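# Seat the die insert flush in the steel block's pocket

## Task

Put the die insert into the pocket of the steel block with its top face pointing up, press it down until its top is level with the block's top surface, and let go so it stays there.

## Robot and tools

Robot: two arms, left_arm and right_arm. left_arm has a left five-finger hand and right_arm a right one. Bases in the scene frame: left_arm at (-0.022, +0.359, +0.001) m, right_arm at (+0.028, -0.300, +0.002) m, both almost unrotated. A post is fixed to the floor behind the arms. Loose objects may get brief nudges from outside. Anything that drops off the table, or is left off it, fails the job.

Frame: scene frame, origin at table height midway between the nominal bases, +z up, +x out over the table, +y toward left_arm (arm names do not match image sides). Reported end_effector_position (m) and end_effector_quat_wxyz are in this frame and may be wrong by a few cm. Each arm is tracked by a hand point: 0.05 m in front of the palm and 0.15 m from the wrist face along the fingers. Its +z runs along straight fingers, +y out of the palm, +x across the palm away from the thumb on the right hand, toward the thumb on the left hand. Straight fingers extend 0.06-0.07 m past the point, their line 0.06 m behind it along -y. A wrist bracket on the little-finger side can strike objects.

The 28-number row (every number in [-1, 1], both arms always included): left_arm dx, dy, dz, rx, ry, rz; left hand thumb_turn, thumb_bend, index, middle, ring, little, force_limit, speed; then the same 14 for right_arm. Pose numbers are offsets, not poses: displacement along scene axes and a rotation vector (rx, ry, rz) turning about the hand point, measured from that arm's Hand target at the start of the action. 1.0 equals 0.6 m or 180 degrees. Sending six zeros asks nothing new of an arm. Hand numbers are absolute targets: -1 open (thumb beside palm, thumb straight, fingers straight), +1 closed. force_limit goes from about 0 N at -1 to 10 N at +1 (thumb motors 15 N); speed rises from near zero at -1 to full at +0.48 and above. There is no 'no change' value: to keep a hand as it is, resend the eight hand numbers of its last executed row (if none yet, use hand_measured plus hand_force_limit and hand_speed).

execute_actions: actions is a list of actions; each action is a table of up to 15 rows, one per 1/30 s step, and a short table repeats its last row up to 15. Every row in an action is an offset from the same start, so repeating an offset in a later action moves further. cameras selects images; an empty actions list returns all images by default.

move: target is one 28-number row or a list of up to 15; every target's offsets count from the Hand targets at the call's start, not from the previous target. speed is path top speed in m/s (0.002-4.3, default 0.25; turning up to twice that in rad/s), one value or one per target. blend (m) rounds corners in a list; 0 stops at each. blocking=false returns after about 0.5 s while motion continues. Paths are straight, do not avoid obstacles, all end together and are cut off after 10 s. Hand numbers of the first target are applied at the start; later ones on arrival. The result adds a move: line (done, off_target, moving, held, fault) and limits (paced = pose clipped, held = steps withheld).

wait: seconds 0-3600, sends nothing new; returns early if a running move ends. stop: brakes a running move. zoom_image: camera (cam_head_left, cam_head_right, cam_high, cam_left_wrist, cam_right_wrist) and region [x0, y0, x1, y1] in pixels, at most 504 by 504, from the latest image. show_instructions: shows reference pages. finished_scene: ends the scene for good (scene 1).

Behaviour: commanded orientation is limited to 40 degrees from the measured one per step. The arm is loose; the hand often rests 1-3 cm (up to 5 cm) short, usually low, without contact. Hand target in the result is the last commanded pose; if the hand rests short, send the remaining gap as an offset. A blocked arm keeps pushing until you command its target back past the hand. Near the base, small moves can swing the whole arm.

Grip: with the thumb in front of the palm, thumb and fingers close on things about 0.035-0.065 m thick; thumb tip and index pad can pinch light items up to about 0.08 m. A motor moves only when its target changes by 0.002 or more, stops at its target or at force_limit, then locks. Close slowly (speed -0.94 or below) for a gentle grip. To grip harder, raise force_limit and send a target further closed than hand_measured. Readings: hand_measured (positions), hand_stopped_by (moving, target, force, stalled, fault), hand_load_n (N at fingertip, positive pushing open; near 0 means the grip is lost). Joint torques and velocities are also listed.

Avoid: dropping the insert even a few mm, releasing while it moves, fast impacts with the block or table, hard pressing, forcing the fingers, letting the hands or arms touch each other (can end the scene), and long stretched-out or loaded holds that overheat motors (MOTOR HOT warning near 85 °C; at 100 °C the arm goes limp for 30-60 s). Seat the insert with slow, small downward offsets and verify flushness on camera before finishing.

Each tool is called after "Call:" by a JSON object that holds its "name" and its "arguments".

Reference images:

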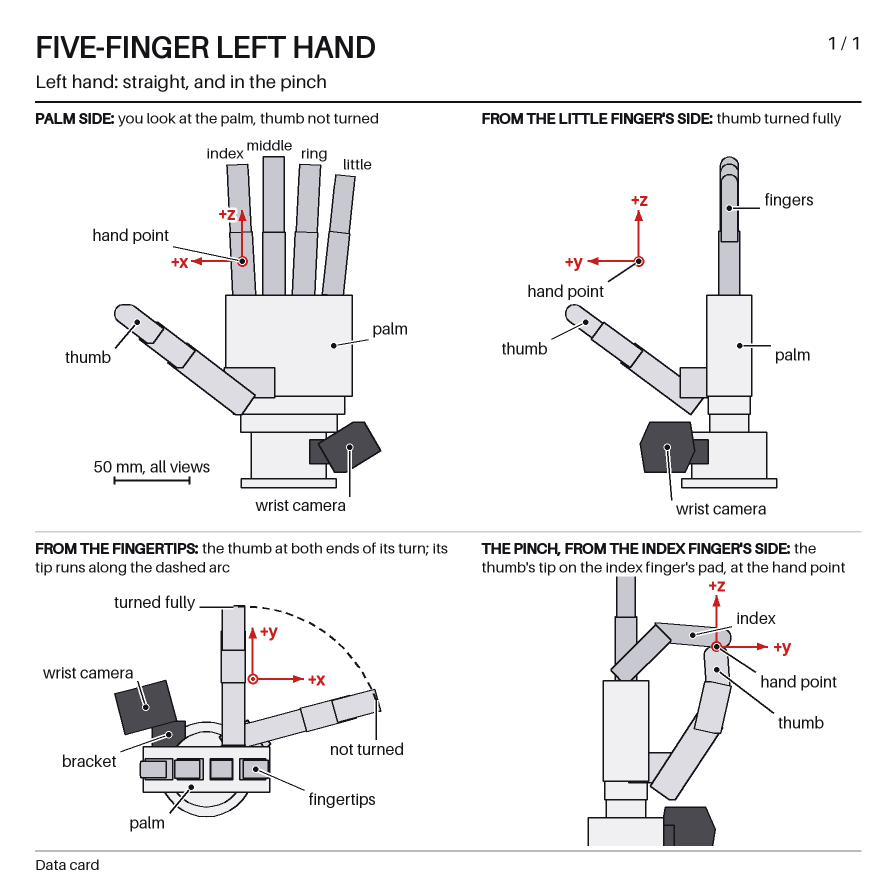

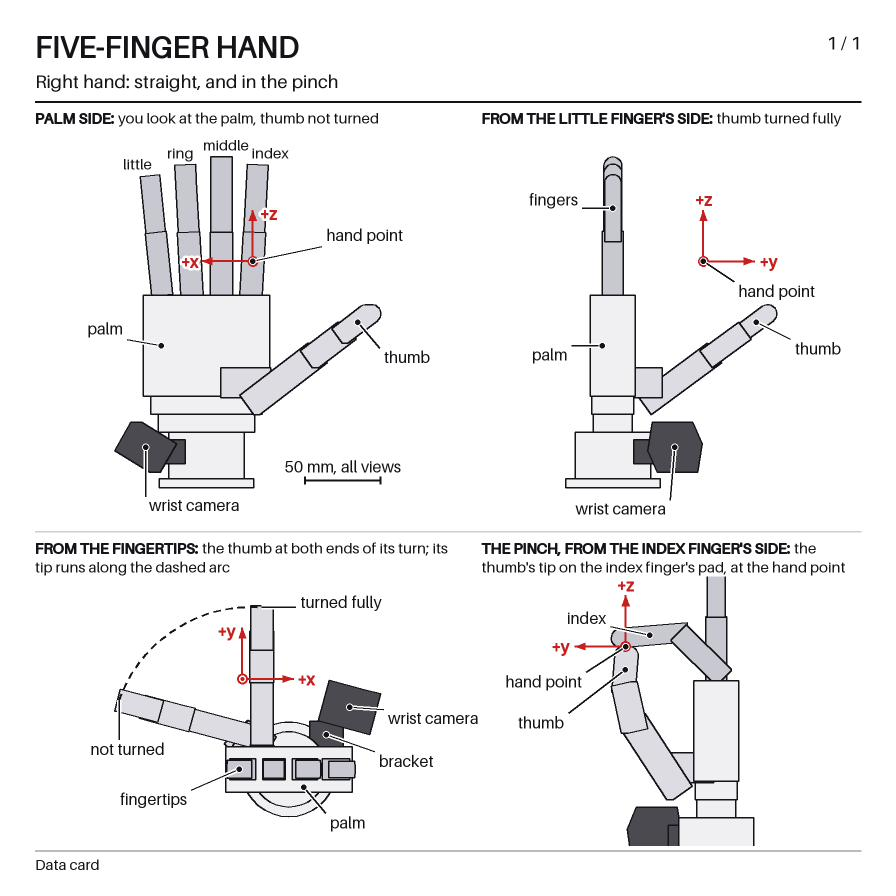

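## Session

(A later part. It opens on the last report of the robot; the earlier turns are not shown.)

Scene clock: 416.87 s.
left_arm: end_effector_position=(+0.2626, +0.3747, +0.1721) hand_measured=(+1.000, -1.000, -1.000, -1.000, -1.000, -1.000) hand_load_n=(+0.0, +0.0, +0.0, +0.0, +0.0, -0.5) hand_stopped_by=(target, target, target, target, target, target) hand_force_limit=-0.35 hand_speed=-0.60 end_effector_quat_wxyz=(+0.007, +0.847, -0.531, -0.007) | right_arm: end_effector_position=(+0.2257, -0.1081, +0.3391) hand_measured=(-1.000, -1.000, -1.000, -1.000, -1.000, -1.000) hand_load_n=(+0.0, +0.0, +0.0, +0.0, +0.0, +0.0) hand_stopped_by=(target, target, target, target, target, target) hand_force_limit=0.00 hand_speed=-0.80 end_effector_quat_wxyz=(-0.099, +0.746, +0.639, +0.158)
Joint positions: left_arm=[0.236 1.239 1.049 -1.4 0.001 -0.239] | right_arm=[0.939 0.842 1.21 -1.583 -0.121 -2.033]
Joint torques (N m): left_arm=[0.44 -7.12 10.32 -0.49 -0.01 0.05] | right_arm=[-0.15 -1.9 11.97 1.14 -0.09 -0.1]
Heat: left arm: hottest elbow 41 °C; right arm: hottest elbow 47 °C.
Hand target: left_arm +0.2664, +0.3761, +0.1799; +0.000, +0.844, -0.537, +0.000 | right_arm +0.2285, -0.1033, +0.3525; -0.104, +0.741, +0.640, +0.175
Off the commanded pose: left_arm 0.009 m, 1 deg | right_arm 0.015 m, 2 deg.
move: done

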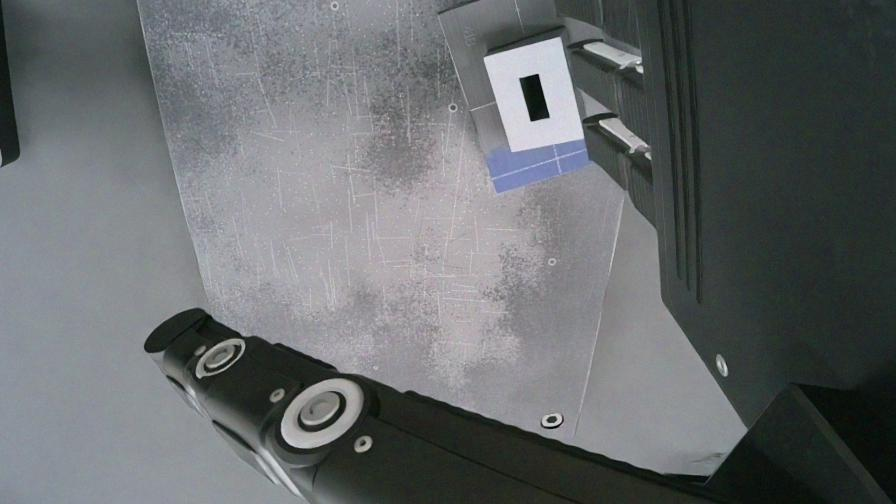

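Call:
{"name": "move", "arguments": {"target": [-0.004,-0.002,-0.028,0,0,0,1,-1,-1,-1,-1,-1,-0.35,-0.6,0,0,0,0,0,0,-1,-1,-1,-1,-1,-1,0,-0.8], "speed": 0.08, "cameras": ["cam_left_wrist"]}}

Call:
{"name": "zoom_image", "arguments": {"camera": "cam_left_wrist", "region": [460, 0, 640, 200]}}

Scene clock: 418.20 s.
left_arm: end_effector_position=(+0.2605, +0.3742, +0.1627) hand_measured=(+1.000, -1.000, -1.000, -1.000, -1.000, -1.000) hand_load_n=(+0.0, +0.0, +0.0, +0.0, +0.0, +0.0) hand_stopped_by=(target, target, target, target, target, target) hand_force_limit=-0.35 hand_speed=-0.60 end_effector_quat_wxyz=(+0.007, +0.847, -0.531, -0.007) | right_arm: end_effector_position=(+0.2257, -0.1081, +0.3391) hand_measured=(-1.000, -1.000, -1.000, -1.000, -1.000, -1.000) hand_load_n=(+0.0, +0.0, +0.0, -0.5, +0.0, +0.0) hand_stopped_by=(target, target, target, target, target, target) hand_force_limit=0.00 hand_speed=-0.80 end_effector_quat_wxyz=(-0.099, +0.746, +0.639, +0.158)
Joint positions: left_arm=[0.236 1.239 1.023 -1.376 0.001 -0.239] | right_arm=[0.939 0.842 1.21 -1.583 -0.121 -2.033]
Joint torques (N m): left_arm=[0.26 -6.83 8.77 0.43 -0.01 0.03] | right_arm=[-0.21 -1.96 11.99 1.13 -0.09 -0.1]
Heat: left arm: hottest elbow 41 °C; right arm: hottest elbow 47 °C.
Hand target: left_arm +0.2639, +0.3749, +0.1630; +0.000, +0.844, -0.537, +0.000 | right_arm +0.2285, -0.1033, +0.3525; -0.104, +0.741, +0.640, +0.175
Off the commanded pose: left_arm 0.004 m, 1 deg | right_arm 0.015 m, 2 deg.
move: done

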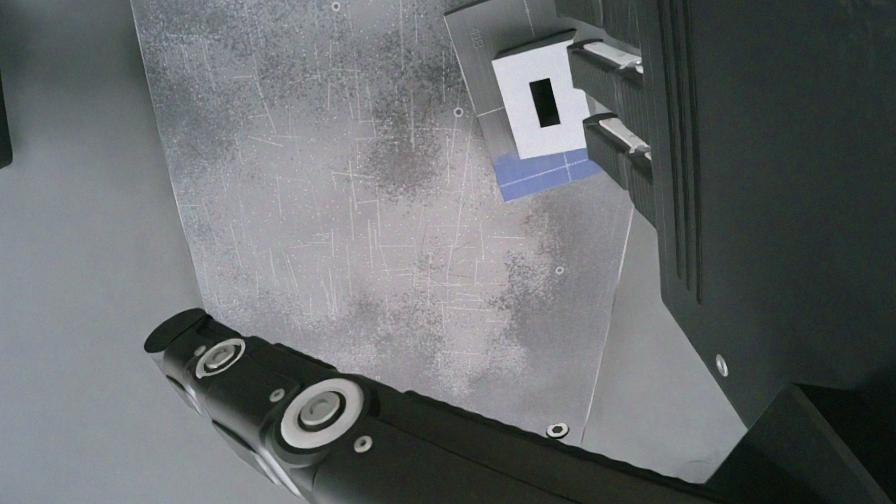

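Scaled by 2.520 from the camera's image (finer frame: 1280x720).

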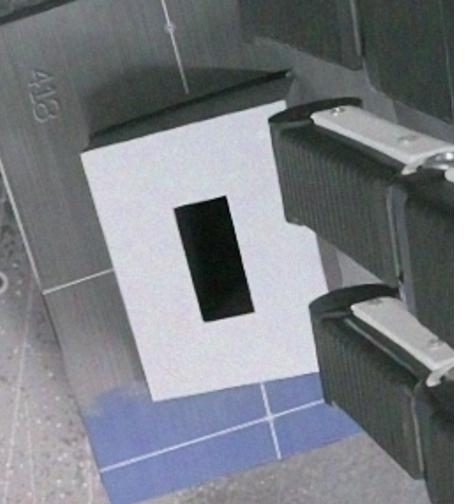

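Call:
{"name": "move", "arguments": {"target": [[0,0,-0.025,0,0,0,1,-1,-1,-1,-1,-1,-0.35,-0.6,0,0,0,0,0,0,-1,-1,-1,-1,-1,-1,0,-0.8],[0,0,-0.06,0,0,0,1,-1,-1,-1,-1,-1,-0.35,-0.6,0,0,0,0,0,0,-1,-1,-1,-1,-1,-1,0,-0.8]], "speed": 0.05, "cameras": ["cam_left_wrist"]}}

Call:
{"name": "zoom_image", "arguments": {"camera": "cam_left_wrist", "region": [460, 0, 640, 200]}}

Scene clock: 420.23 s.
left_arm: end_effector_position=(+0.2671, +0.3769, +0.1343) hand_measured=(+1.000, -1.000, -1.000, -1.000, -1.000, -1.000) hand_load_n=(+0.0, +0.0, +0.0, +0.5, +0.0, -0.5) hand_stopped_by=(target, target, target, target, target, target) hand_force_limit=-0.35 hand_speed=-0.60 end_effector_quat_wxyz=(-0.010, +0.847, -0.531, +0.007) | right_arm: end_effector_position=(+0.2257, -0.1081, +0.3391) hand_measured=(-1.000, -1.000, -1.000, -1.000, -1.000, -1.000) hand_load_n=(+0.0, +0.0, +0.0, +0.5, +0.0, +0.0) hand_stopped_by=(target, target, target, target, target, target) hand_force_limit=0.00 hand_speed=-0.80 end_effector_quat_wxyz=(-0.099, +0.746, +0.639, +0.158)
Joint positions: left_arm=[0.236 1.244 0.957 -1.261 -0.005 -0.239] | right_arm=[0.939 0.842 1.21 -1.583 -0.121 -2.033]
Joint torques (N m): left_arm=[0.32 -5.25 7.88 0.21 -0.01 0.03] | right_arm=[-0.21 -1.85 11.97 1.13 -0.09 -0.1]
Heat: left arm: hottest elbow 41 °C; right arm: hottest elbow 47 °C.
Hand target: left_arm +0.2639, +0.3749, +0.1269; +0.000, +0.844, -0.537, +0.000 | right_arm +0.2285, -0.1033, +0.3525; -0.104, +0.741, +0.640, +0.175
Off the commanded pose: left_arm 0.008 m, 2 deg | right_arm 0.015 m, 2 deg.
move: done

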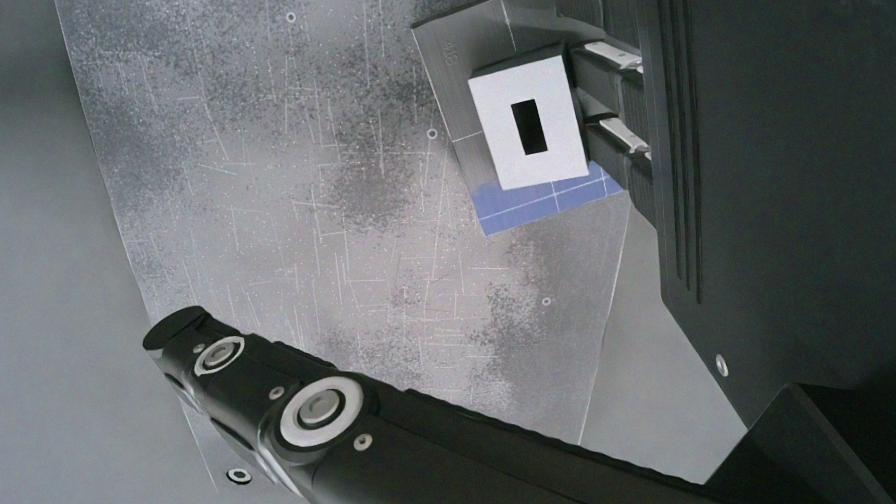

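Scaled by 2.520 from the camera's image (finer frame: 1280x720).

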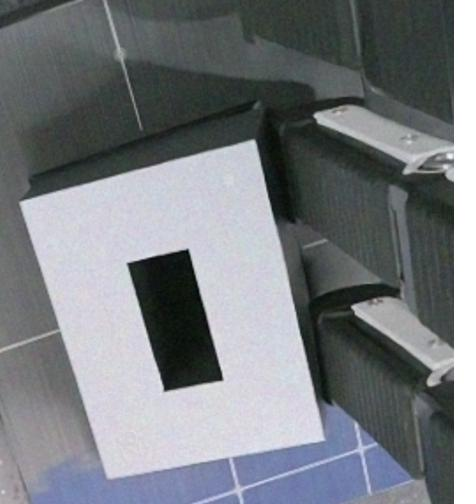

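Call:
{"name": "move", "arguments": {"target": [[0.012,0.006,0.01,0,0,0,1,-1,-1,-1,-1,-1,-0.35,-0.6,0,0,0,0,0,0,-1,-1,-1,-1,-1,-1,0,-0.8],[0.012,0.004,0.09,0,0,0,1,-1,-1,-1,-1,-1,-0.35,-0.6,0,0,0,0,0,0,-1,-1,-1,-1,-1,-1,0,-0.8],[-0.009,-0.005,0.075,0,0,0,1,-1,-1,-1,-1,-1,-0.35,-0.6,0,0,0,0,0,0,-1,-1,-1,-1,-1,-1,0,-0.8]], "speed": 0.1, "cameras": ["cam_left_wrist"]}}

Call:
{"name": "zoom_image", "arguments": {"camera": "cam_left_wrist", "region": [460, 0, 640, 200]}}

Scene clock: 423.77 s.
left_arm: end_effector_position=(+0.2567, +0.3732, +0.1727) hand_measured=(+1.000, -1.000, -1.000, -1.000, -1.000, -1.000) hand_load_n=(+0.0, +0.0, +0.0, +0.0, +0.0, +0.5) hand_stopped_by=(target, target, target, target, target, target) hand_force_limit=-0.35 hand_speed=-0.60 end_effector_quat_wxyz=(+0.005, +0.847, -0.531, -0.005) | right_arm: end_effector_position=(+0.2257, -0.1081, +0.3391) hand_measured=(-1.000, -1.000, -1.000, -1.000, -1.000, -1.000) hand_load_n=(+0.0, +0.0, +0.0, +0.0, +0.0, +0.0) hand_stopped_by=(target, target, target, target, target, target) hand_force_limit=0.00 hand_speed=-0.80 end_effector_quat_wxyz=(-0.099, +0.746, +0.639, +0.158)
Joint positions: left_arm=[0.236 1.218 1.033 -1.4 0.001 -0.239] | right_arm=[0.939 0.842 1.21 -1.583 -0.121 -2.033]
Joint torques (N m): left_arm=[-0.21 -6.59 8.57 0.32 -0.01 -0.02] | right_arm=[-0.21 -1.85 11.97 1.11 -0.09 -0.1]
Heat: left arm: hottest elbow 41 °C; right arm: hottest elbow 47 °C.
Hand target: left_arm +0.2585, +0.3719, +0.1720; +0.000, +0.844, -0.537, +0.000 | right_arm +0.2285, -0.1033, +0.3525; -0.104, +0.741, +0.640, +0.175
Off the commanded pose: left_arm 0.002 m, 1 deg | right_arm 0.015 m, 2 deg.
move: done

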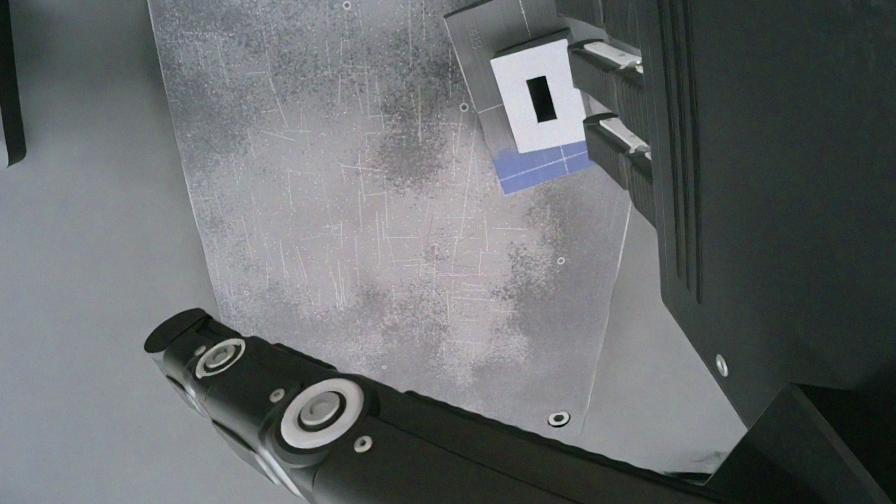

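Scaled by 2.520 from the camera's image (finer frame: 1280x720).

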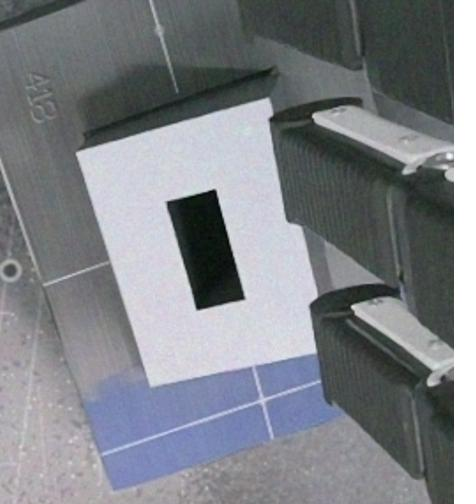

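Call:
{"name": "move", "arguments": {"target": [[-0.009,-0.003,0,0,0,0,1,-1,-1,-1,-1,-1,-0.35,-0.6,0,0,0,0,0,0,-1,-1,-1,-1,-1,-1,0,-0.8]], "speed": 0.1, "cameras": ["cam_left_wrist"]}}

Scene clock: 426.33 s.
left_arm: end_effector_position=(+0.2515, +0.3715, +0.1705) hand_measured=(+1.000, -1.000, -1.000, -1.000, -1.000, -1.000) hand_load_n=(+0.0, +0.0, +0.0, +0.0, +0.0, +0.0) hand_stopped_by=(target, target, target, target, target, target) hand_force_limit=-0.35 hand_speed=-0.60 end_effector_quat_wxyz=(+0.007, +0.847, -0.532, -0.006) | right_arm: end_effector_position=(+0.2257, -0.1081, +0.3391) hand_measured=(-1.000, -1.000, -1.000, -1.000, -1.000, -1.000) hand_load_n=(+0.0, +0.0, +0.0, +0.0, +0.0, +0.0) hand_stopped_by=(target, target, target, target, target, target) hand_force_limit=0.00 hand_speed=-0.80 end_effector_quat_wxyz=(-0.099, +0.746, +0.639, +0.158)
Joint positions: left_arm=[0.233 1.208 1.019 -1.4 0.001 -0.239] | right_arm=[0.939 0.842 1.21 -1.583 -0.121 -2.033]
Joint torques (N m): left_arm=[-0.15 -6.77 8.72 0.17 -0.01 -0.05] | right_arm=[-0.21 -1.96 11.97 1.13 -0.09 -0.1]
Heat: left arm: hottest elbow 41 °C; right arm: hottest elbow 47 °C.
Hand target: left_arm +0.2532, +0.3701, +0.1721; +0.000, +0.844, -0.537, +0.000 | right_arm +0.2285, -0.1033, +0.3525; -0.104, +0.741, +0.640, +0.175
Off the commanded pose: left_arm 0.003 m, 1 deg | right_arm 0.015 m, 2 deg.
move: done

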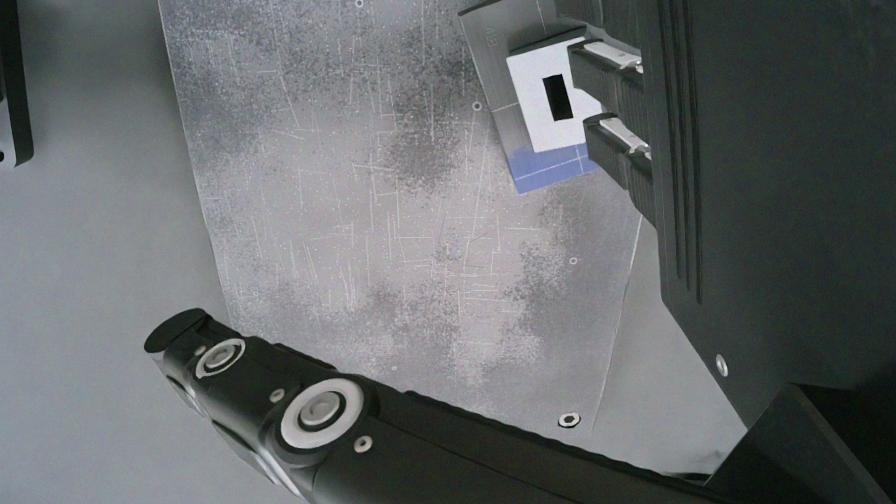

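Call:
{"name": "zoom_image", "arguments": {"camera": "cam_left_wrist", "region": [460, 0, 640, 200]}}

Scaled by 2.520 from the camera's image (finer frame: 1280x720).

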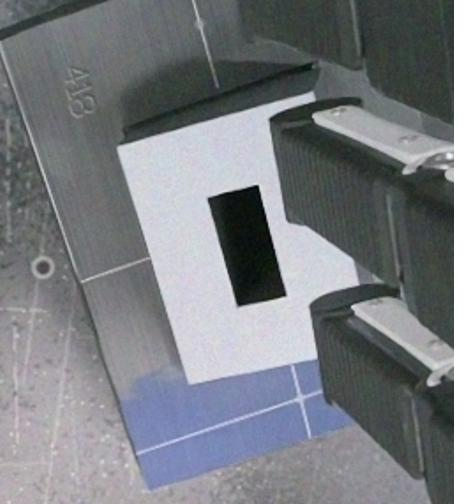

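Call:
{"name": "move", "arguments": {"target": [[0.002,0,-0.042,0,0,0,1,-1,-1,-1,-1,-1,-0.35,-0.6,0,0,0,0,0,0,-1,-1,-1,-1,-1,-1,0,-0.8]], "speed": 0.08, "cameras": ["cam_left_wrist"]}}

Call:
{"name": "zoom_image", "arguments": {"camera": "cam_left_wrist", "region": [460, 0, 640, 200]}}

Scene clock: 427.93 s.
left_arm: end_effector_position=(+0.2518, +0.3716, +0.1516) hand_measured=(+1.000, -1.000, -1.000, -1.000, -1.000, -1.000) hand_load_n=(+0.0, +0.0, +0.0, +0.0, +0.0, +0.0) hand_stopped_by=(target, target, target, target, target, target) hand_force_limit=-0.35 hand_speed=-0.60 end_effector_quat_wxyz=(+0.000, +0.846, -0.533, -0.001) | right_arm: end_effector_position=(+0.2257, -0.1081, +0.3391) hand_measured=(-1.000, -1.000, -1.000, -1.000, -1.000, -1.000) hand_load_n=(+0.0, +0.0, +0.0, +0.0, +0.0, +0.5) hand_stopped_by=(target, target, target, target, target, target) hand_force_limit=0.00 hand_speed=-0.80 end_effector_quat_wxyz=(-0.099, +0.746, +0.639, +0.158)
Joint positions: left_arm=[0.233 1.207 0.97 -1.336 -0.001 -0.239] | right_arm=[0.939 0.842 1.21 -1.583 -0.121 -2.033]
Joint torques (N m): left_arm=[-0.15 -5.3 8.32 0.5 -0.01 -0.06] | right_arm=[-0.21 -1.9 11.97 1.13 -0.09 -0.11]
Heat: left arm: hottest elbow 41 °C; right arm: hottest elbow 47 °C.
Hand target: left_arm +0.2543, +0.3701, +0.1468; +0.000, +0.844, -0.537, +0.000 | right_arm +0.2285, -0.1033, +0.3525; -0.104, +0.741, +0.640, +0.175
Off the commanded pose: left_arm 0.006 m, 1 deg | right_arm 0.015 m, 2 deg.
move: done

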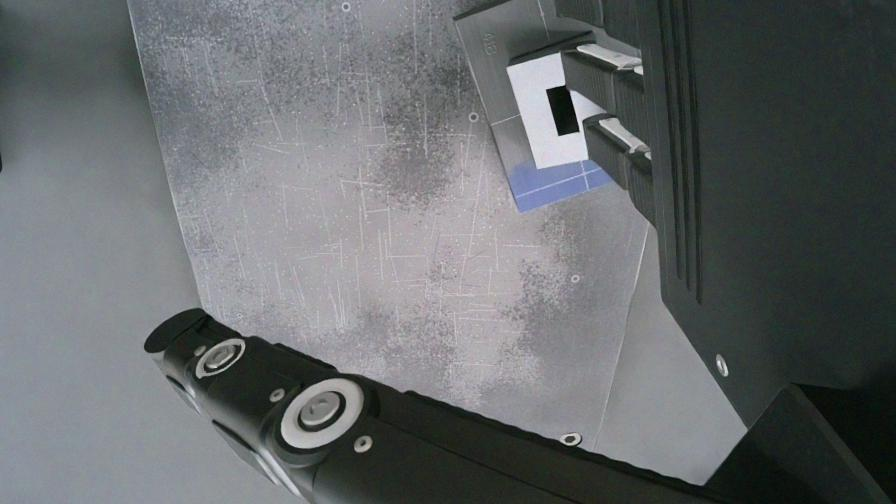

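Scaled by 2.520 from the camera's image (finer frame: 1280x720).

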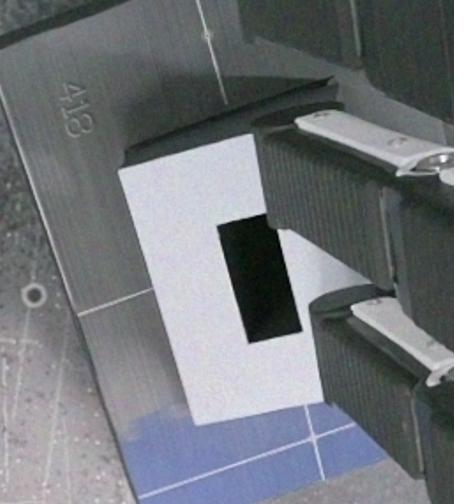

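Call:
{"name": "move", "arguments": {"target": [[0,0,-0.03,0,0,0,1,-1,-1,-1,-1,-1,-0.35,-0.6,0,0,0,0,0,0,-1,-1,-1,-1,-1,-1,0,-0.8]], "speed": 0.06, "cameras": ["cam_left_wrist"]}}

Call:
{"name": "zoom_image", "arguments": {"camera": "cam_left_wrist", "region": [460, 0, 640, 200]}}

Scene clock: 429.13 s.
left_arm: end_effector_position=(+0.2538, +0.3724, +0.1491) hand_measured=(+1.000, -1.000, -1.000, -1.000, -1.000, -1.000) hand_load_n=(+0.0, +0.0, +0.0, -4.0, +0.0, +0.0) hand_stopped_by=(target, target, target, target, target, target) hand_force_limit=-0.35 hand_speed=-0.60 end_effector_quat_wxyz=(-0.008, +0.844, -0.536, +0.008) | right_arm: end_effector_position=(+0.2257, -0.1081, +0.3391) hand_measured=(-1.000, -1.000, -1.000, -1.000, -1.000, -1.000) hand_load_n=(+0.0, +0.0, +0.0, +0.0, +0.0, +0.0) hand_stopped_by=(target, target, target, target, target, target) hand_force_limit=0.00 hand_speed=-0.80 end_effector_quat_wxyz=(-0.099, +0.746, +0.639, +0.158)
Joint positions: left_arm=[0.233 1.197 0.958 -1.31 -0.001 -0.231] | right_arm=[0.939 0.842 1.21 -1.583 -0.121 -2.033]
Joint torques (N m): left_arm=[-0.15 -3.43 6.24 1.52 -0.02 -0.05] | right_arm=[-0.21 -1.9 11.97 1.13 -0.09 -0.1]
Heat: left arm: hottest elbow 40 °C; right arm: hottest elbow 47 °C.
Hand target: left_arm +0.2543, +0.3700, +0.1288; +0.000, +0.844, -0.537, +0.000 | right_arm +0.2285, -0.1033, +0.3525; -0.104, +0.741, +0.640, +0.175
Off the commanded pose: left_arm 0.020 m, 1 deg | right_arm 0.015 m, 2 deg.
move: off_target (left_arm)

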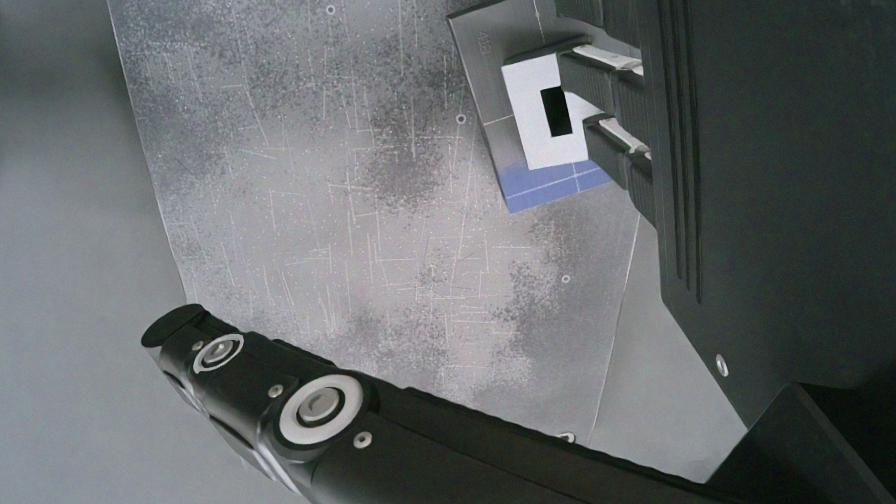

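Scaled by 2.520 from the camera's image (finer frame: 1280x720).

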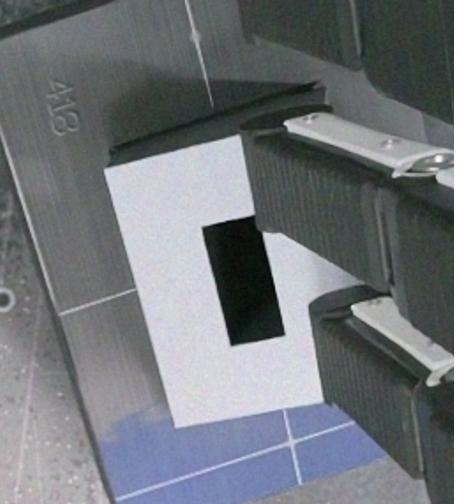

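Call:
{"name": "move", "arguments": {"target": [[0,0,-0.03,0,0,0,1,-1,-1,-1,-1,-1,-0.35,-0.6,0,0,0,0,0,0,-1,-1,-1,-1,-1,-1,0,-0.8]], "speed": 0.06, "cameras": ["cam_left_wrist"]}}

Call:
{"name": "zoom_image", "arguments": {"camera": "cam_left_wrist", "region": [460, 0, 640, 200]}}

Scene clock: 430.77 s.
left_arm: end_effector_position=(+0.2609, +0.3733, +0.1454) hand_measured=(+1.000, -1.000, -1.000, -1.000, -1.000, -1.000) hand_load_n=(+0.0, +0.0, +0.0, -4.0, +0.0, +0.0) hand_stopped_by=(target, target, target, target, target, target) hand_force_limit=-0.35 hand_speed=-0.60 end_effector_quat_wxyz=(-0.023, +0.844, -0.536, +0.025) | right_arm: end_effector_position=(+0.2257, -0.1081, +0.3391) hand_measured=(-1.000, -1.000, -1.000, -1.000, -1.000, -1.000) hand_load_n=(+0.0, +0.0, +0.0, +0.0, +0.0, +0.0) hand_stopped_by=(target, target, target, target, target, target) hand_force_limit=0.00 hand_speed=-0.80 end_effector_quat_wxyz=(-0.099, +0.746, +0.639, +0.158)
Joint positions: left_arm=[0.233 1.184 0.943 -1.262 0.002 -0.231] | right_arm=[0.939 0.842 1.21 -1.583 -0.121 -2.033]
Joint torques (N m): left_arm=[-0.09 -1.55 4.64 1.59 -0.08 -0.04] | right_arm=[-0.21 -1.9 11.99 1.13 -0.09 -0.1]
Heat: left arm: hottest elbow 40 °C; right arm: hottest elbow 47 °C.
Hand target: left_arm +0.2543, +0.3700, +0.1107; +0.000, +0.844, -0.537, +0.000 | right_arm +0.2285, -0.1033, +0.3525; -0.104, +0.741, +0.640, +0.175
Off the commanded pose: left_arm 0.035 m, 4 deg | right_arm 0.015 m, 2 deg.
move: off_target (left_arm)

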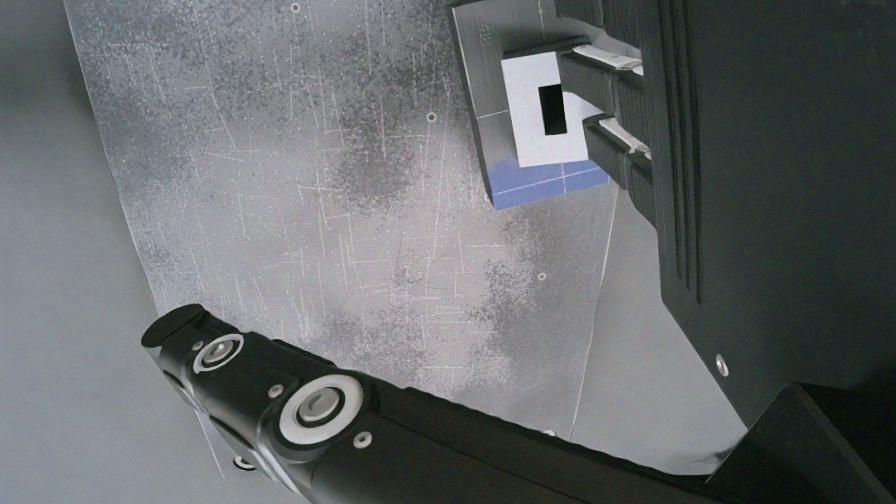

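Scaled by 2.520 from the camera's image (finer frame: 1280x720).

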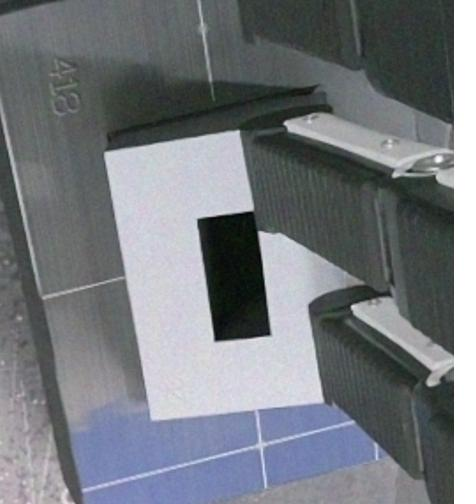

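Call:
{"name": "move", "arguments": {"target": [[-0.008,0,-0.035,0,0.02,0,1,-1,-1,-1,-1,-1,-0.35,-0.6,0,0,0,0,0,0,-1,-1,-1,-1,-1,-1,0,-0.8]], "speed": 0.06, "cameras": ["cam_left_wrist"]}}

Call:
{"name": "zoom_image", "arguments": {"camera": "cam_left_wrist", "region": [460, 0, 640, 200]}}

Scene clock: 433.13 s.
left_arm: end_effector_position=(+0.2603, +0.3740, +0.1418) hand_measured=(+1.000, -1.000, -1.000, -1.000, -1.000, -1.000) hand_load_n=(+0.0, -0.5, +0.0, -5.0, +0.0, +0.0) hand_stopped_by=(target, target, target, target, target, target) hand_force_limit=-0.35 hand_speed=-0.60 end_effector_quat_wxyz=(-0.022, +0.843, -0.537, +0.018) | right_arm: end_effector_position=(+0.2257, -0.1081, +0.3391) hand_measured=(-1.000, -1.000, -1.000, -1.000, -1.000, -1.000) hand_load_n=(+0.0, +0.0, +0.0, +0.0, +0.0, +0.0) hand_stopped_by=(target, target, target, target, target, target) hand_force_limit=0.00 hand_speed=-0.80 end_effector_quat_wxyz=(-0.099, +0.746, +0.639, +0.158)
Joint positions: left_arm=[0.23 1.194 0.941 -1.261 -0.005 -0.231] | right_arm=[0.939 0.842 1.21 -1.583 -0.121 -2.033]
Joint torques (N m): left_arm=[-0.21 1.32 3.33 1.65 -0.25 -0.09] | right_arm=[-0.21 -1.9 11.97 1.13 -0.09 -0.1]
Heat: left arm: hottest elbow 40 °C; right arm: hottest elbow 47 °C.
Hand target: left_arm +0.2495, +0.3701, +0.0897; +0.017, +0.843, -0.537, -0.027 | right_arm +0.2285, -0.1033, +0.3525; -0.104, +0.741, +0.640, +0.175
Off the commanded pose: left_arm 0.053 m, 7 deg | right_arm 0.015 m, 2 deg.
move: off_target (left_arm)

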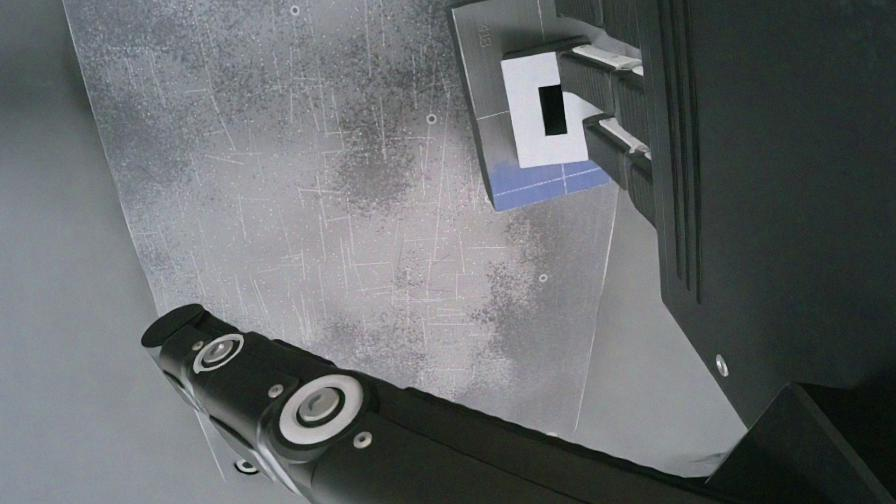

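Scaled by 2.520 from the camera's image (finer frame: 1280x720).

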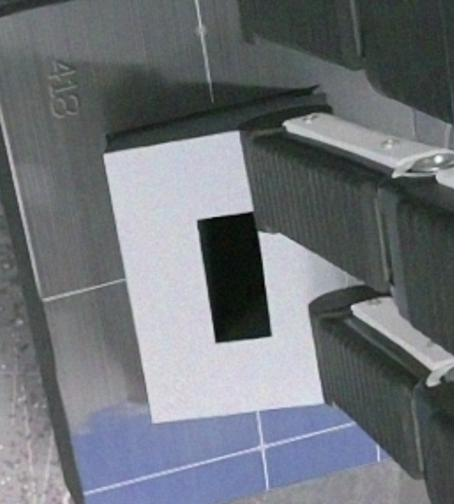

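Call:
{"name": "move", "arguments": {"target": [[0.008,0.002,0.05,0,-0.02,0,1,-1,-1,-1,-1,-1,-0.35,-0.6,0,0,0,0,0,0,-1,-1,-1,-1,-1,-1,0,-0.8],[0.008,0.002,0.145,0,-0.02,0,1,-1,-1,-1,-1,-1,-0.35,-0.6,0,0,0,0,0,0,-1,-1,-1,-1,-1,-1,0,-0.8]], "speed": 0.1, "cameras": ["all"]}}

Call:
{"name": "zoom_image", "arguments": {"camera": "cam_left_wrist", "region": [460, 0, 640, 200]}}

Scene clock: 436.27 s.
left_arm: end_effector_position=(+0.2437, +0.3687, +0.1652) hand_measured=(+1.000, -1.000, -1.000, -1.000, -1.000, -1.000) hand_load_n=(+0.0, -0.5, +0.0, +0.0, +0.0, +0.0) hand_stopped_by=(target, target, target, target, target, target) hand_force_limit=-0.35 hand_speed=-0.60 end_effector_quat_wxyz=(+0.012, +0.844, -0.537, -0.009) | right_arm: end_effector_position=(+0.2257, -0.1081, +0.3391) hand_measured=(-1.000, -1.000, -1.000, -1.000, -1.000, -1.000) hand_load_n=(+0.0, +0.0, +0.0, +0.0, +0.0, +0.0) hand_stopped_by=(target, target, target, target, target, target) hand_force_limit=0.00 hand_speed=-0.80 end_effector_quat_wxyz=(-0.099, +0.746, +0.639, +0.158)
Joint positions: left_arm=[0.23 1.198 0.995 -1.397 0.004 -0.231] | right_arm=[0.939 0.842 1.21 -1.583 -0.121 -2.033]
Joint torques (N m): left_arm=[0.32 -5.95 11.75 -0.5 -0.09 -0.02] | right_arm=[-0.21 -1.9 11.97 1.13 -0.09 -0.1]
Heat: left arm: hottest elbow 40 °C; right arm: hottest elbow 47 °C.
Hand target: left_arm +0.2543, +0.3713, +0.1769; +0.000, +0.844, -0.537, +0.000 | right_arm +0.2285, -0.1033, +0.3525; -0.104, +0.741, +0.640, +0.175
Off the commanded pose: left_arm 0.016 m, 2 deg | right_arm 0.015 m, 2 deg.
move: off_target (left_arm)

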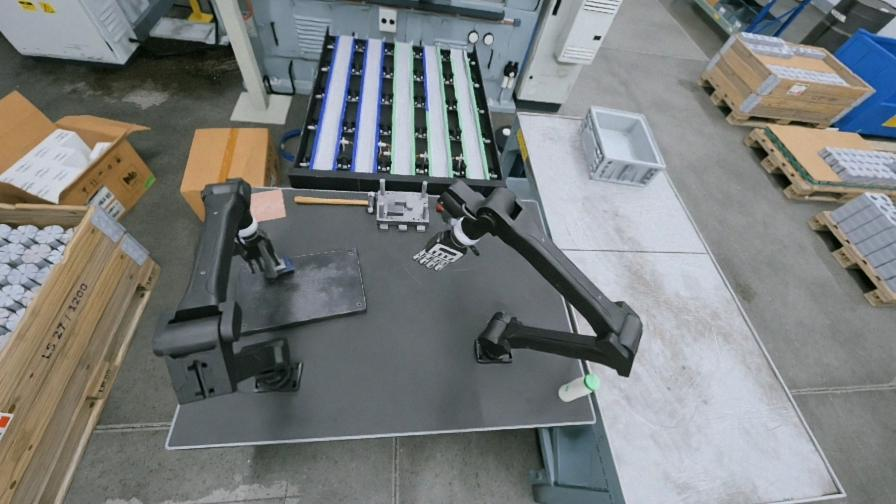

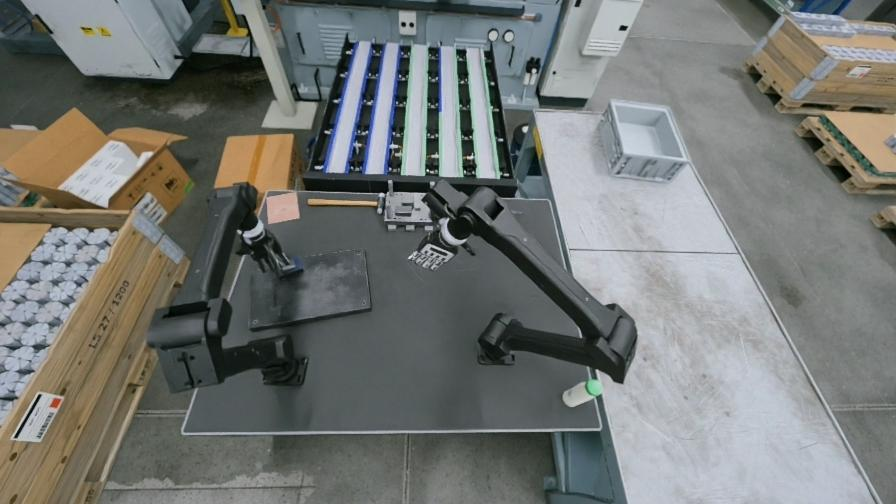

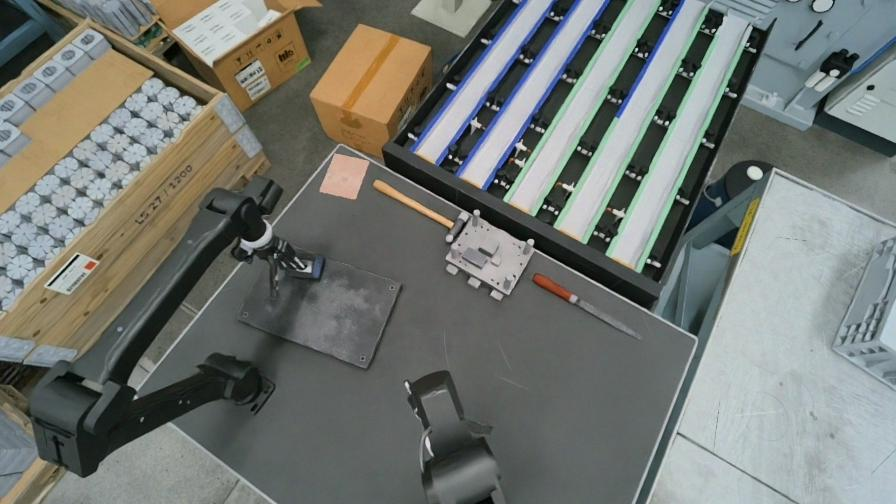

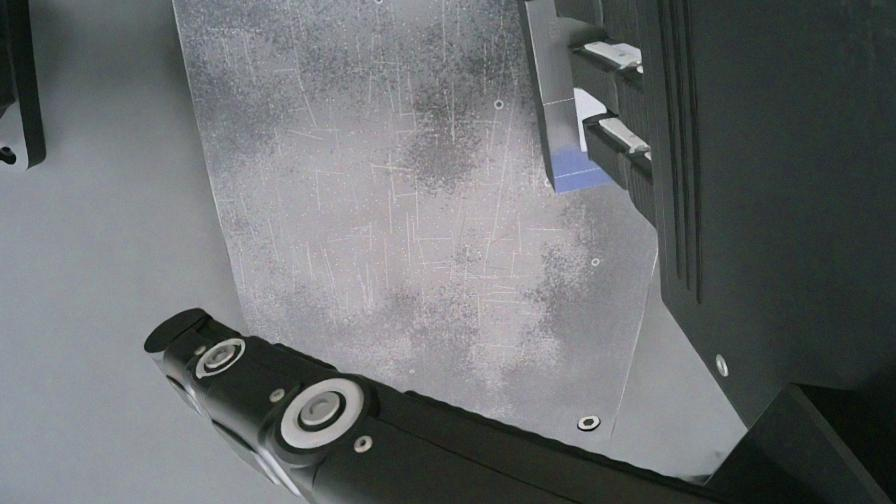

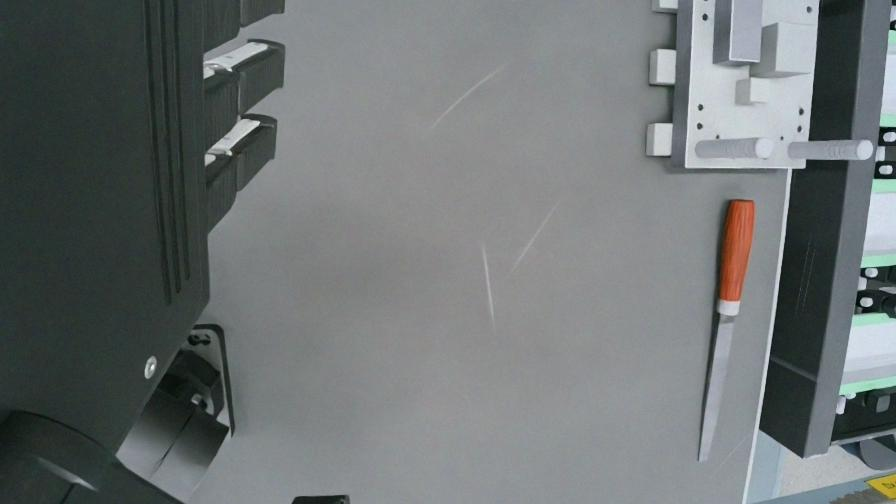

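Scaled by 2.520 from the camera's image (finer frame: 1280x720).

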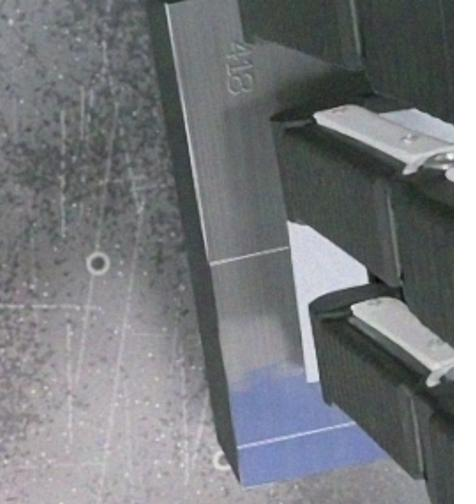

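Call:
{"name": "move", "arguments": {"target": [[0.03,0.01,0.03,0,0,0,1,-1,-1,-1,-1,-1,-0.35,-0.6,0,0,0,0,0,0,-1,-1,-1,-1,-1,-1,0,-0.8],[0.043,0.01,-0.01,0.1841,-0.2522,0.0998,1,-1,-1,-1,-1,-1,-0.35,-0.6,0,0,0,0,0,0,-1,-1,-1,-1,-1,-1,0,-0.8]], "speed": 0.25, "blend": 0.01, "cameras": ["cam_left_wrist"]}}

Call:
{"name": "zoom_image", "arguments": {"camera": "cam_left_wrist", "region": [140, 40, 420, 320]}}

Scene clock: 440.53 s.
left_arm: end_effector_position=(+0.2743, +0.3792, +0.1663) hand_measured=(+1.000, -1.000, -1.000, -1.000, -1.000, -1.000) hand_load_n=(+0.0, +0.0, +0.0, +0.0, +0.0, +0.0) hand_stopped_by=(target, target, target, target, target, target) hand_force_limit=-0.35 hand_speed=-0.60 end_effector_quat_wxyz=(-0.435, +0.813, -0.355, +0.155) | right_arm: end_effector_position=(+0.2257, -0.1081, +0.3391) hand_measured=(-1.000, -1.000, -1.000, -1.000, -1.000, -1.000) hand_load_n=(+0.0, +0.0, +0.0, +0.0, +0.0, +0.0) hand_stopped_by=(target, target, target, target, target, target) hand_force_limit=0.00 hand_speed=-0.80 end_effector_quat_wxyz=(-0.099, +0.746, +0.639, +0.158)
Joint positions: left_arm=[-0.236 0.705 0.604 -0.874 -0.804 -0.748] | right_arm=[0.939 0.842 1.21 -1.583 -0.121 -2.033]
Joint torques (N m): left_arm=[0.15 -0.32 9.87 1.77 -0.61 -0.21] | right_arm=[-0.21 -1.96 11.99 1.14 -0.09 -0.1]
Heat: left arm: hottest elbow 40 °C; right arm: hottest elbow 47 °C.
Hand target: left_arm +0.2801, +0.3772, +0.1709; -0.437, +0.815, -0.341, +0.171 | right_arm +0.2285, -0.1033, +0.3525; -0.104, +0.741, +0.640, +0.175
Off the commanded pose: left_arm 0.008 m, 2 deg | right_arm 0.015 m, 2 deg.
move: done

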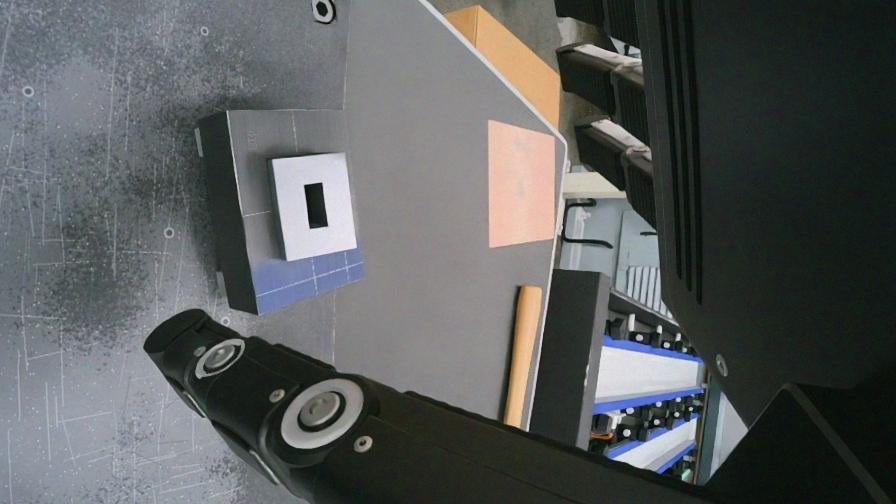

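Scaled by 1.800 from the camera's image (finer frame: 1280x720).

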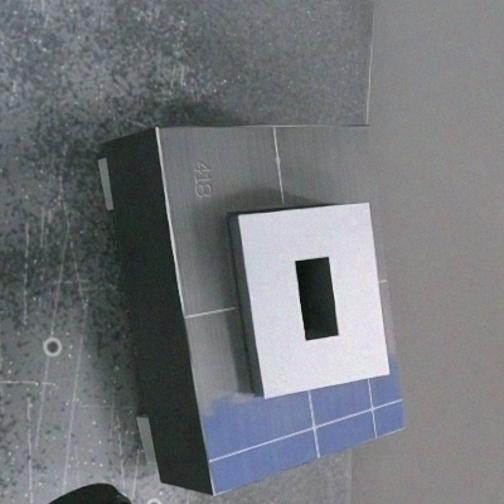

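Call:
{"name": "zoom_image", "arguments": {"camera": "cam_left_wrist", "region": [230, 130, 390, 290]}}

Scaled by 3.150 from the camera's image (finer frame: 1280x720).

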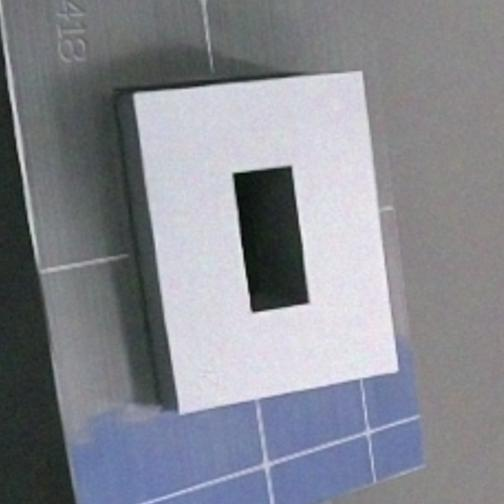

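Call:
{"name": "move", "arguments": {"target": [[-0.025,0.005,0.03,-0.1841,0.2522,-0.0998,1,-1,-1,1,1,1,-0.35,0,0,0,0,0,0,0,-1,-1,-1,-1,-1,-1,0,-0.8],[-0.032,0.006,0.005,-0.1841,0.2522,-0.0998,1,-1,-1,1,1,1,-0.35,0,0,0,0,0,0,0,-1,-1,-1,-1,-1,-1,0,-0.8]], "speed": 0.25, "blend": 0.01, "cameras": ["cam_left_wrist"]}}

Call:
{"name": "zoom_image", "arguments": {"camera": "cam_left_wrist", "region": [440, 0, 640, 200]}}

Scene clock: 451.97 s.
left_arm: end_effector_position=(+0.2552, +0.3766, +0.1728) hand_measured=(+1.000, -1.000, -1.000, +1.000, +1.000, +1.000) hand_load_n=(+0.0, +0.0, +0.0, +0.5, +0.0, +0.5) hand_stopped_by=(target, target, target, target, target, target) hand_force_limit=-0.35 hand_speed=0.00 end_effector_quat_wxyz=(+0.007, +0.847, -0.531, -0.007) | right_arm: end_effector_position=(+0.2257, -0.1081, +0.3391) hand_measured=(-1.000, -1.000, -1.000, -1.000, -1.000, -1.000) hand_load_n=(+0.0, +0.0, +0.0, +0.0, +0.0, +0.0) hand_stopped_by=(target, target, target, target, target, target) hand_force_limit=0.00 hand_speed=-0.80 end_effector_quat_wxyz=(-0.099, +0.746, +0.639, +0.158)
Joint positions: left_arm=[0.247 1.22 1.034 -1.405 0.001 -0.228] | right_arm=[0.939 0.842 1.21 -1.583 -0.121 -2.033]
Joint torques (N m): left_arm=[0.91 -6.01 9.58 0.35 0.01 0.13] | right_arm=[-0.21 -1.9 11.97 1.11 -0.09 -0.1]
Heat: left arm: hottest elbow 40 °C; right arm: hottest elbow 47 °C.
Hand target: left_arm +0.2609, +0.3809, +0.1738; +0.000, +0.844, -0.537, +0.000 | right_arm +0.2285, -0.1033, +0.3525; -0.104, +0.741, +0.640, +0.175
Off the commanded pose: left_arm 0.007 m, 1 deg | right_arm 0.015 m, 2 deg.
move: done; blend cut to 0.0078 m at target 1

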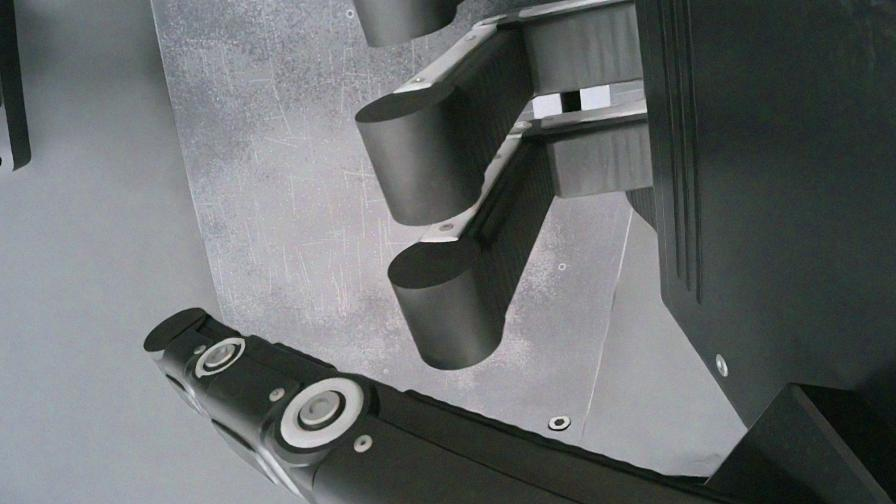

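Scaled by 2.520 from the camera's image (finer frame: 1280x720).

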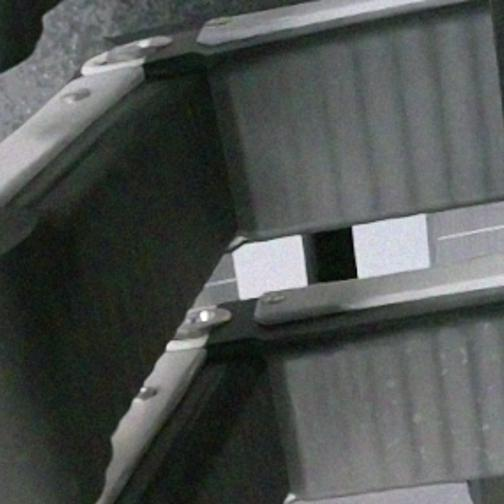

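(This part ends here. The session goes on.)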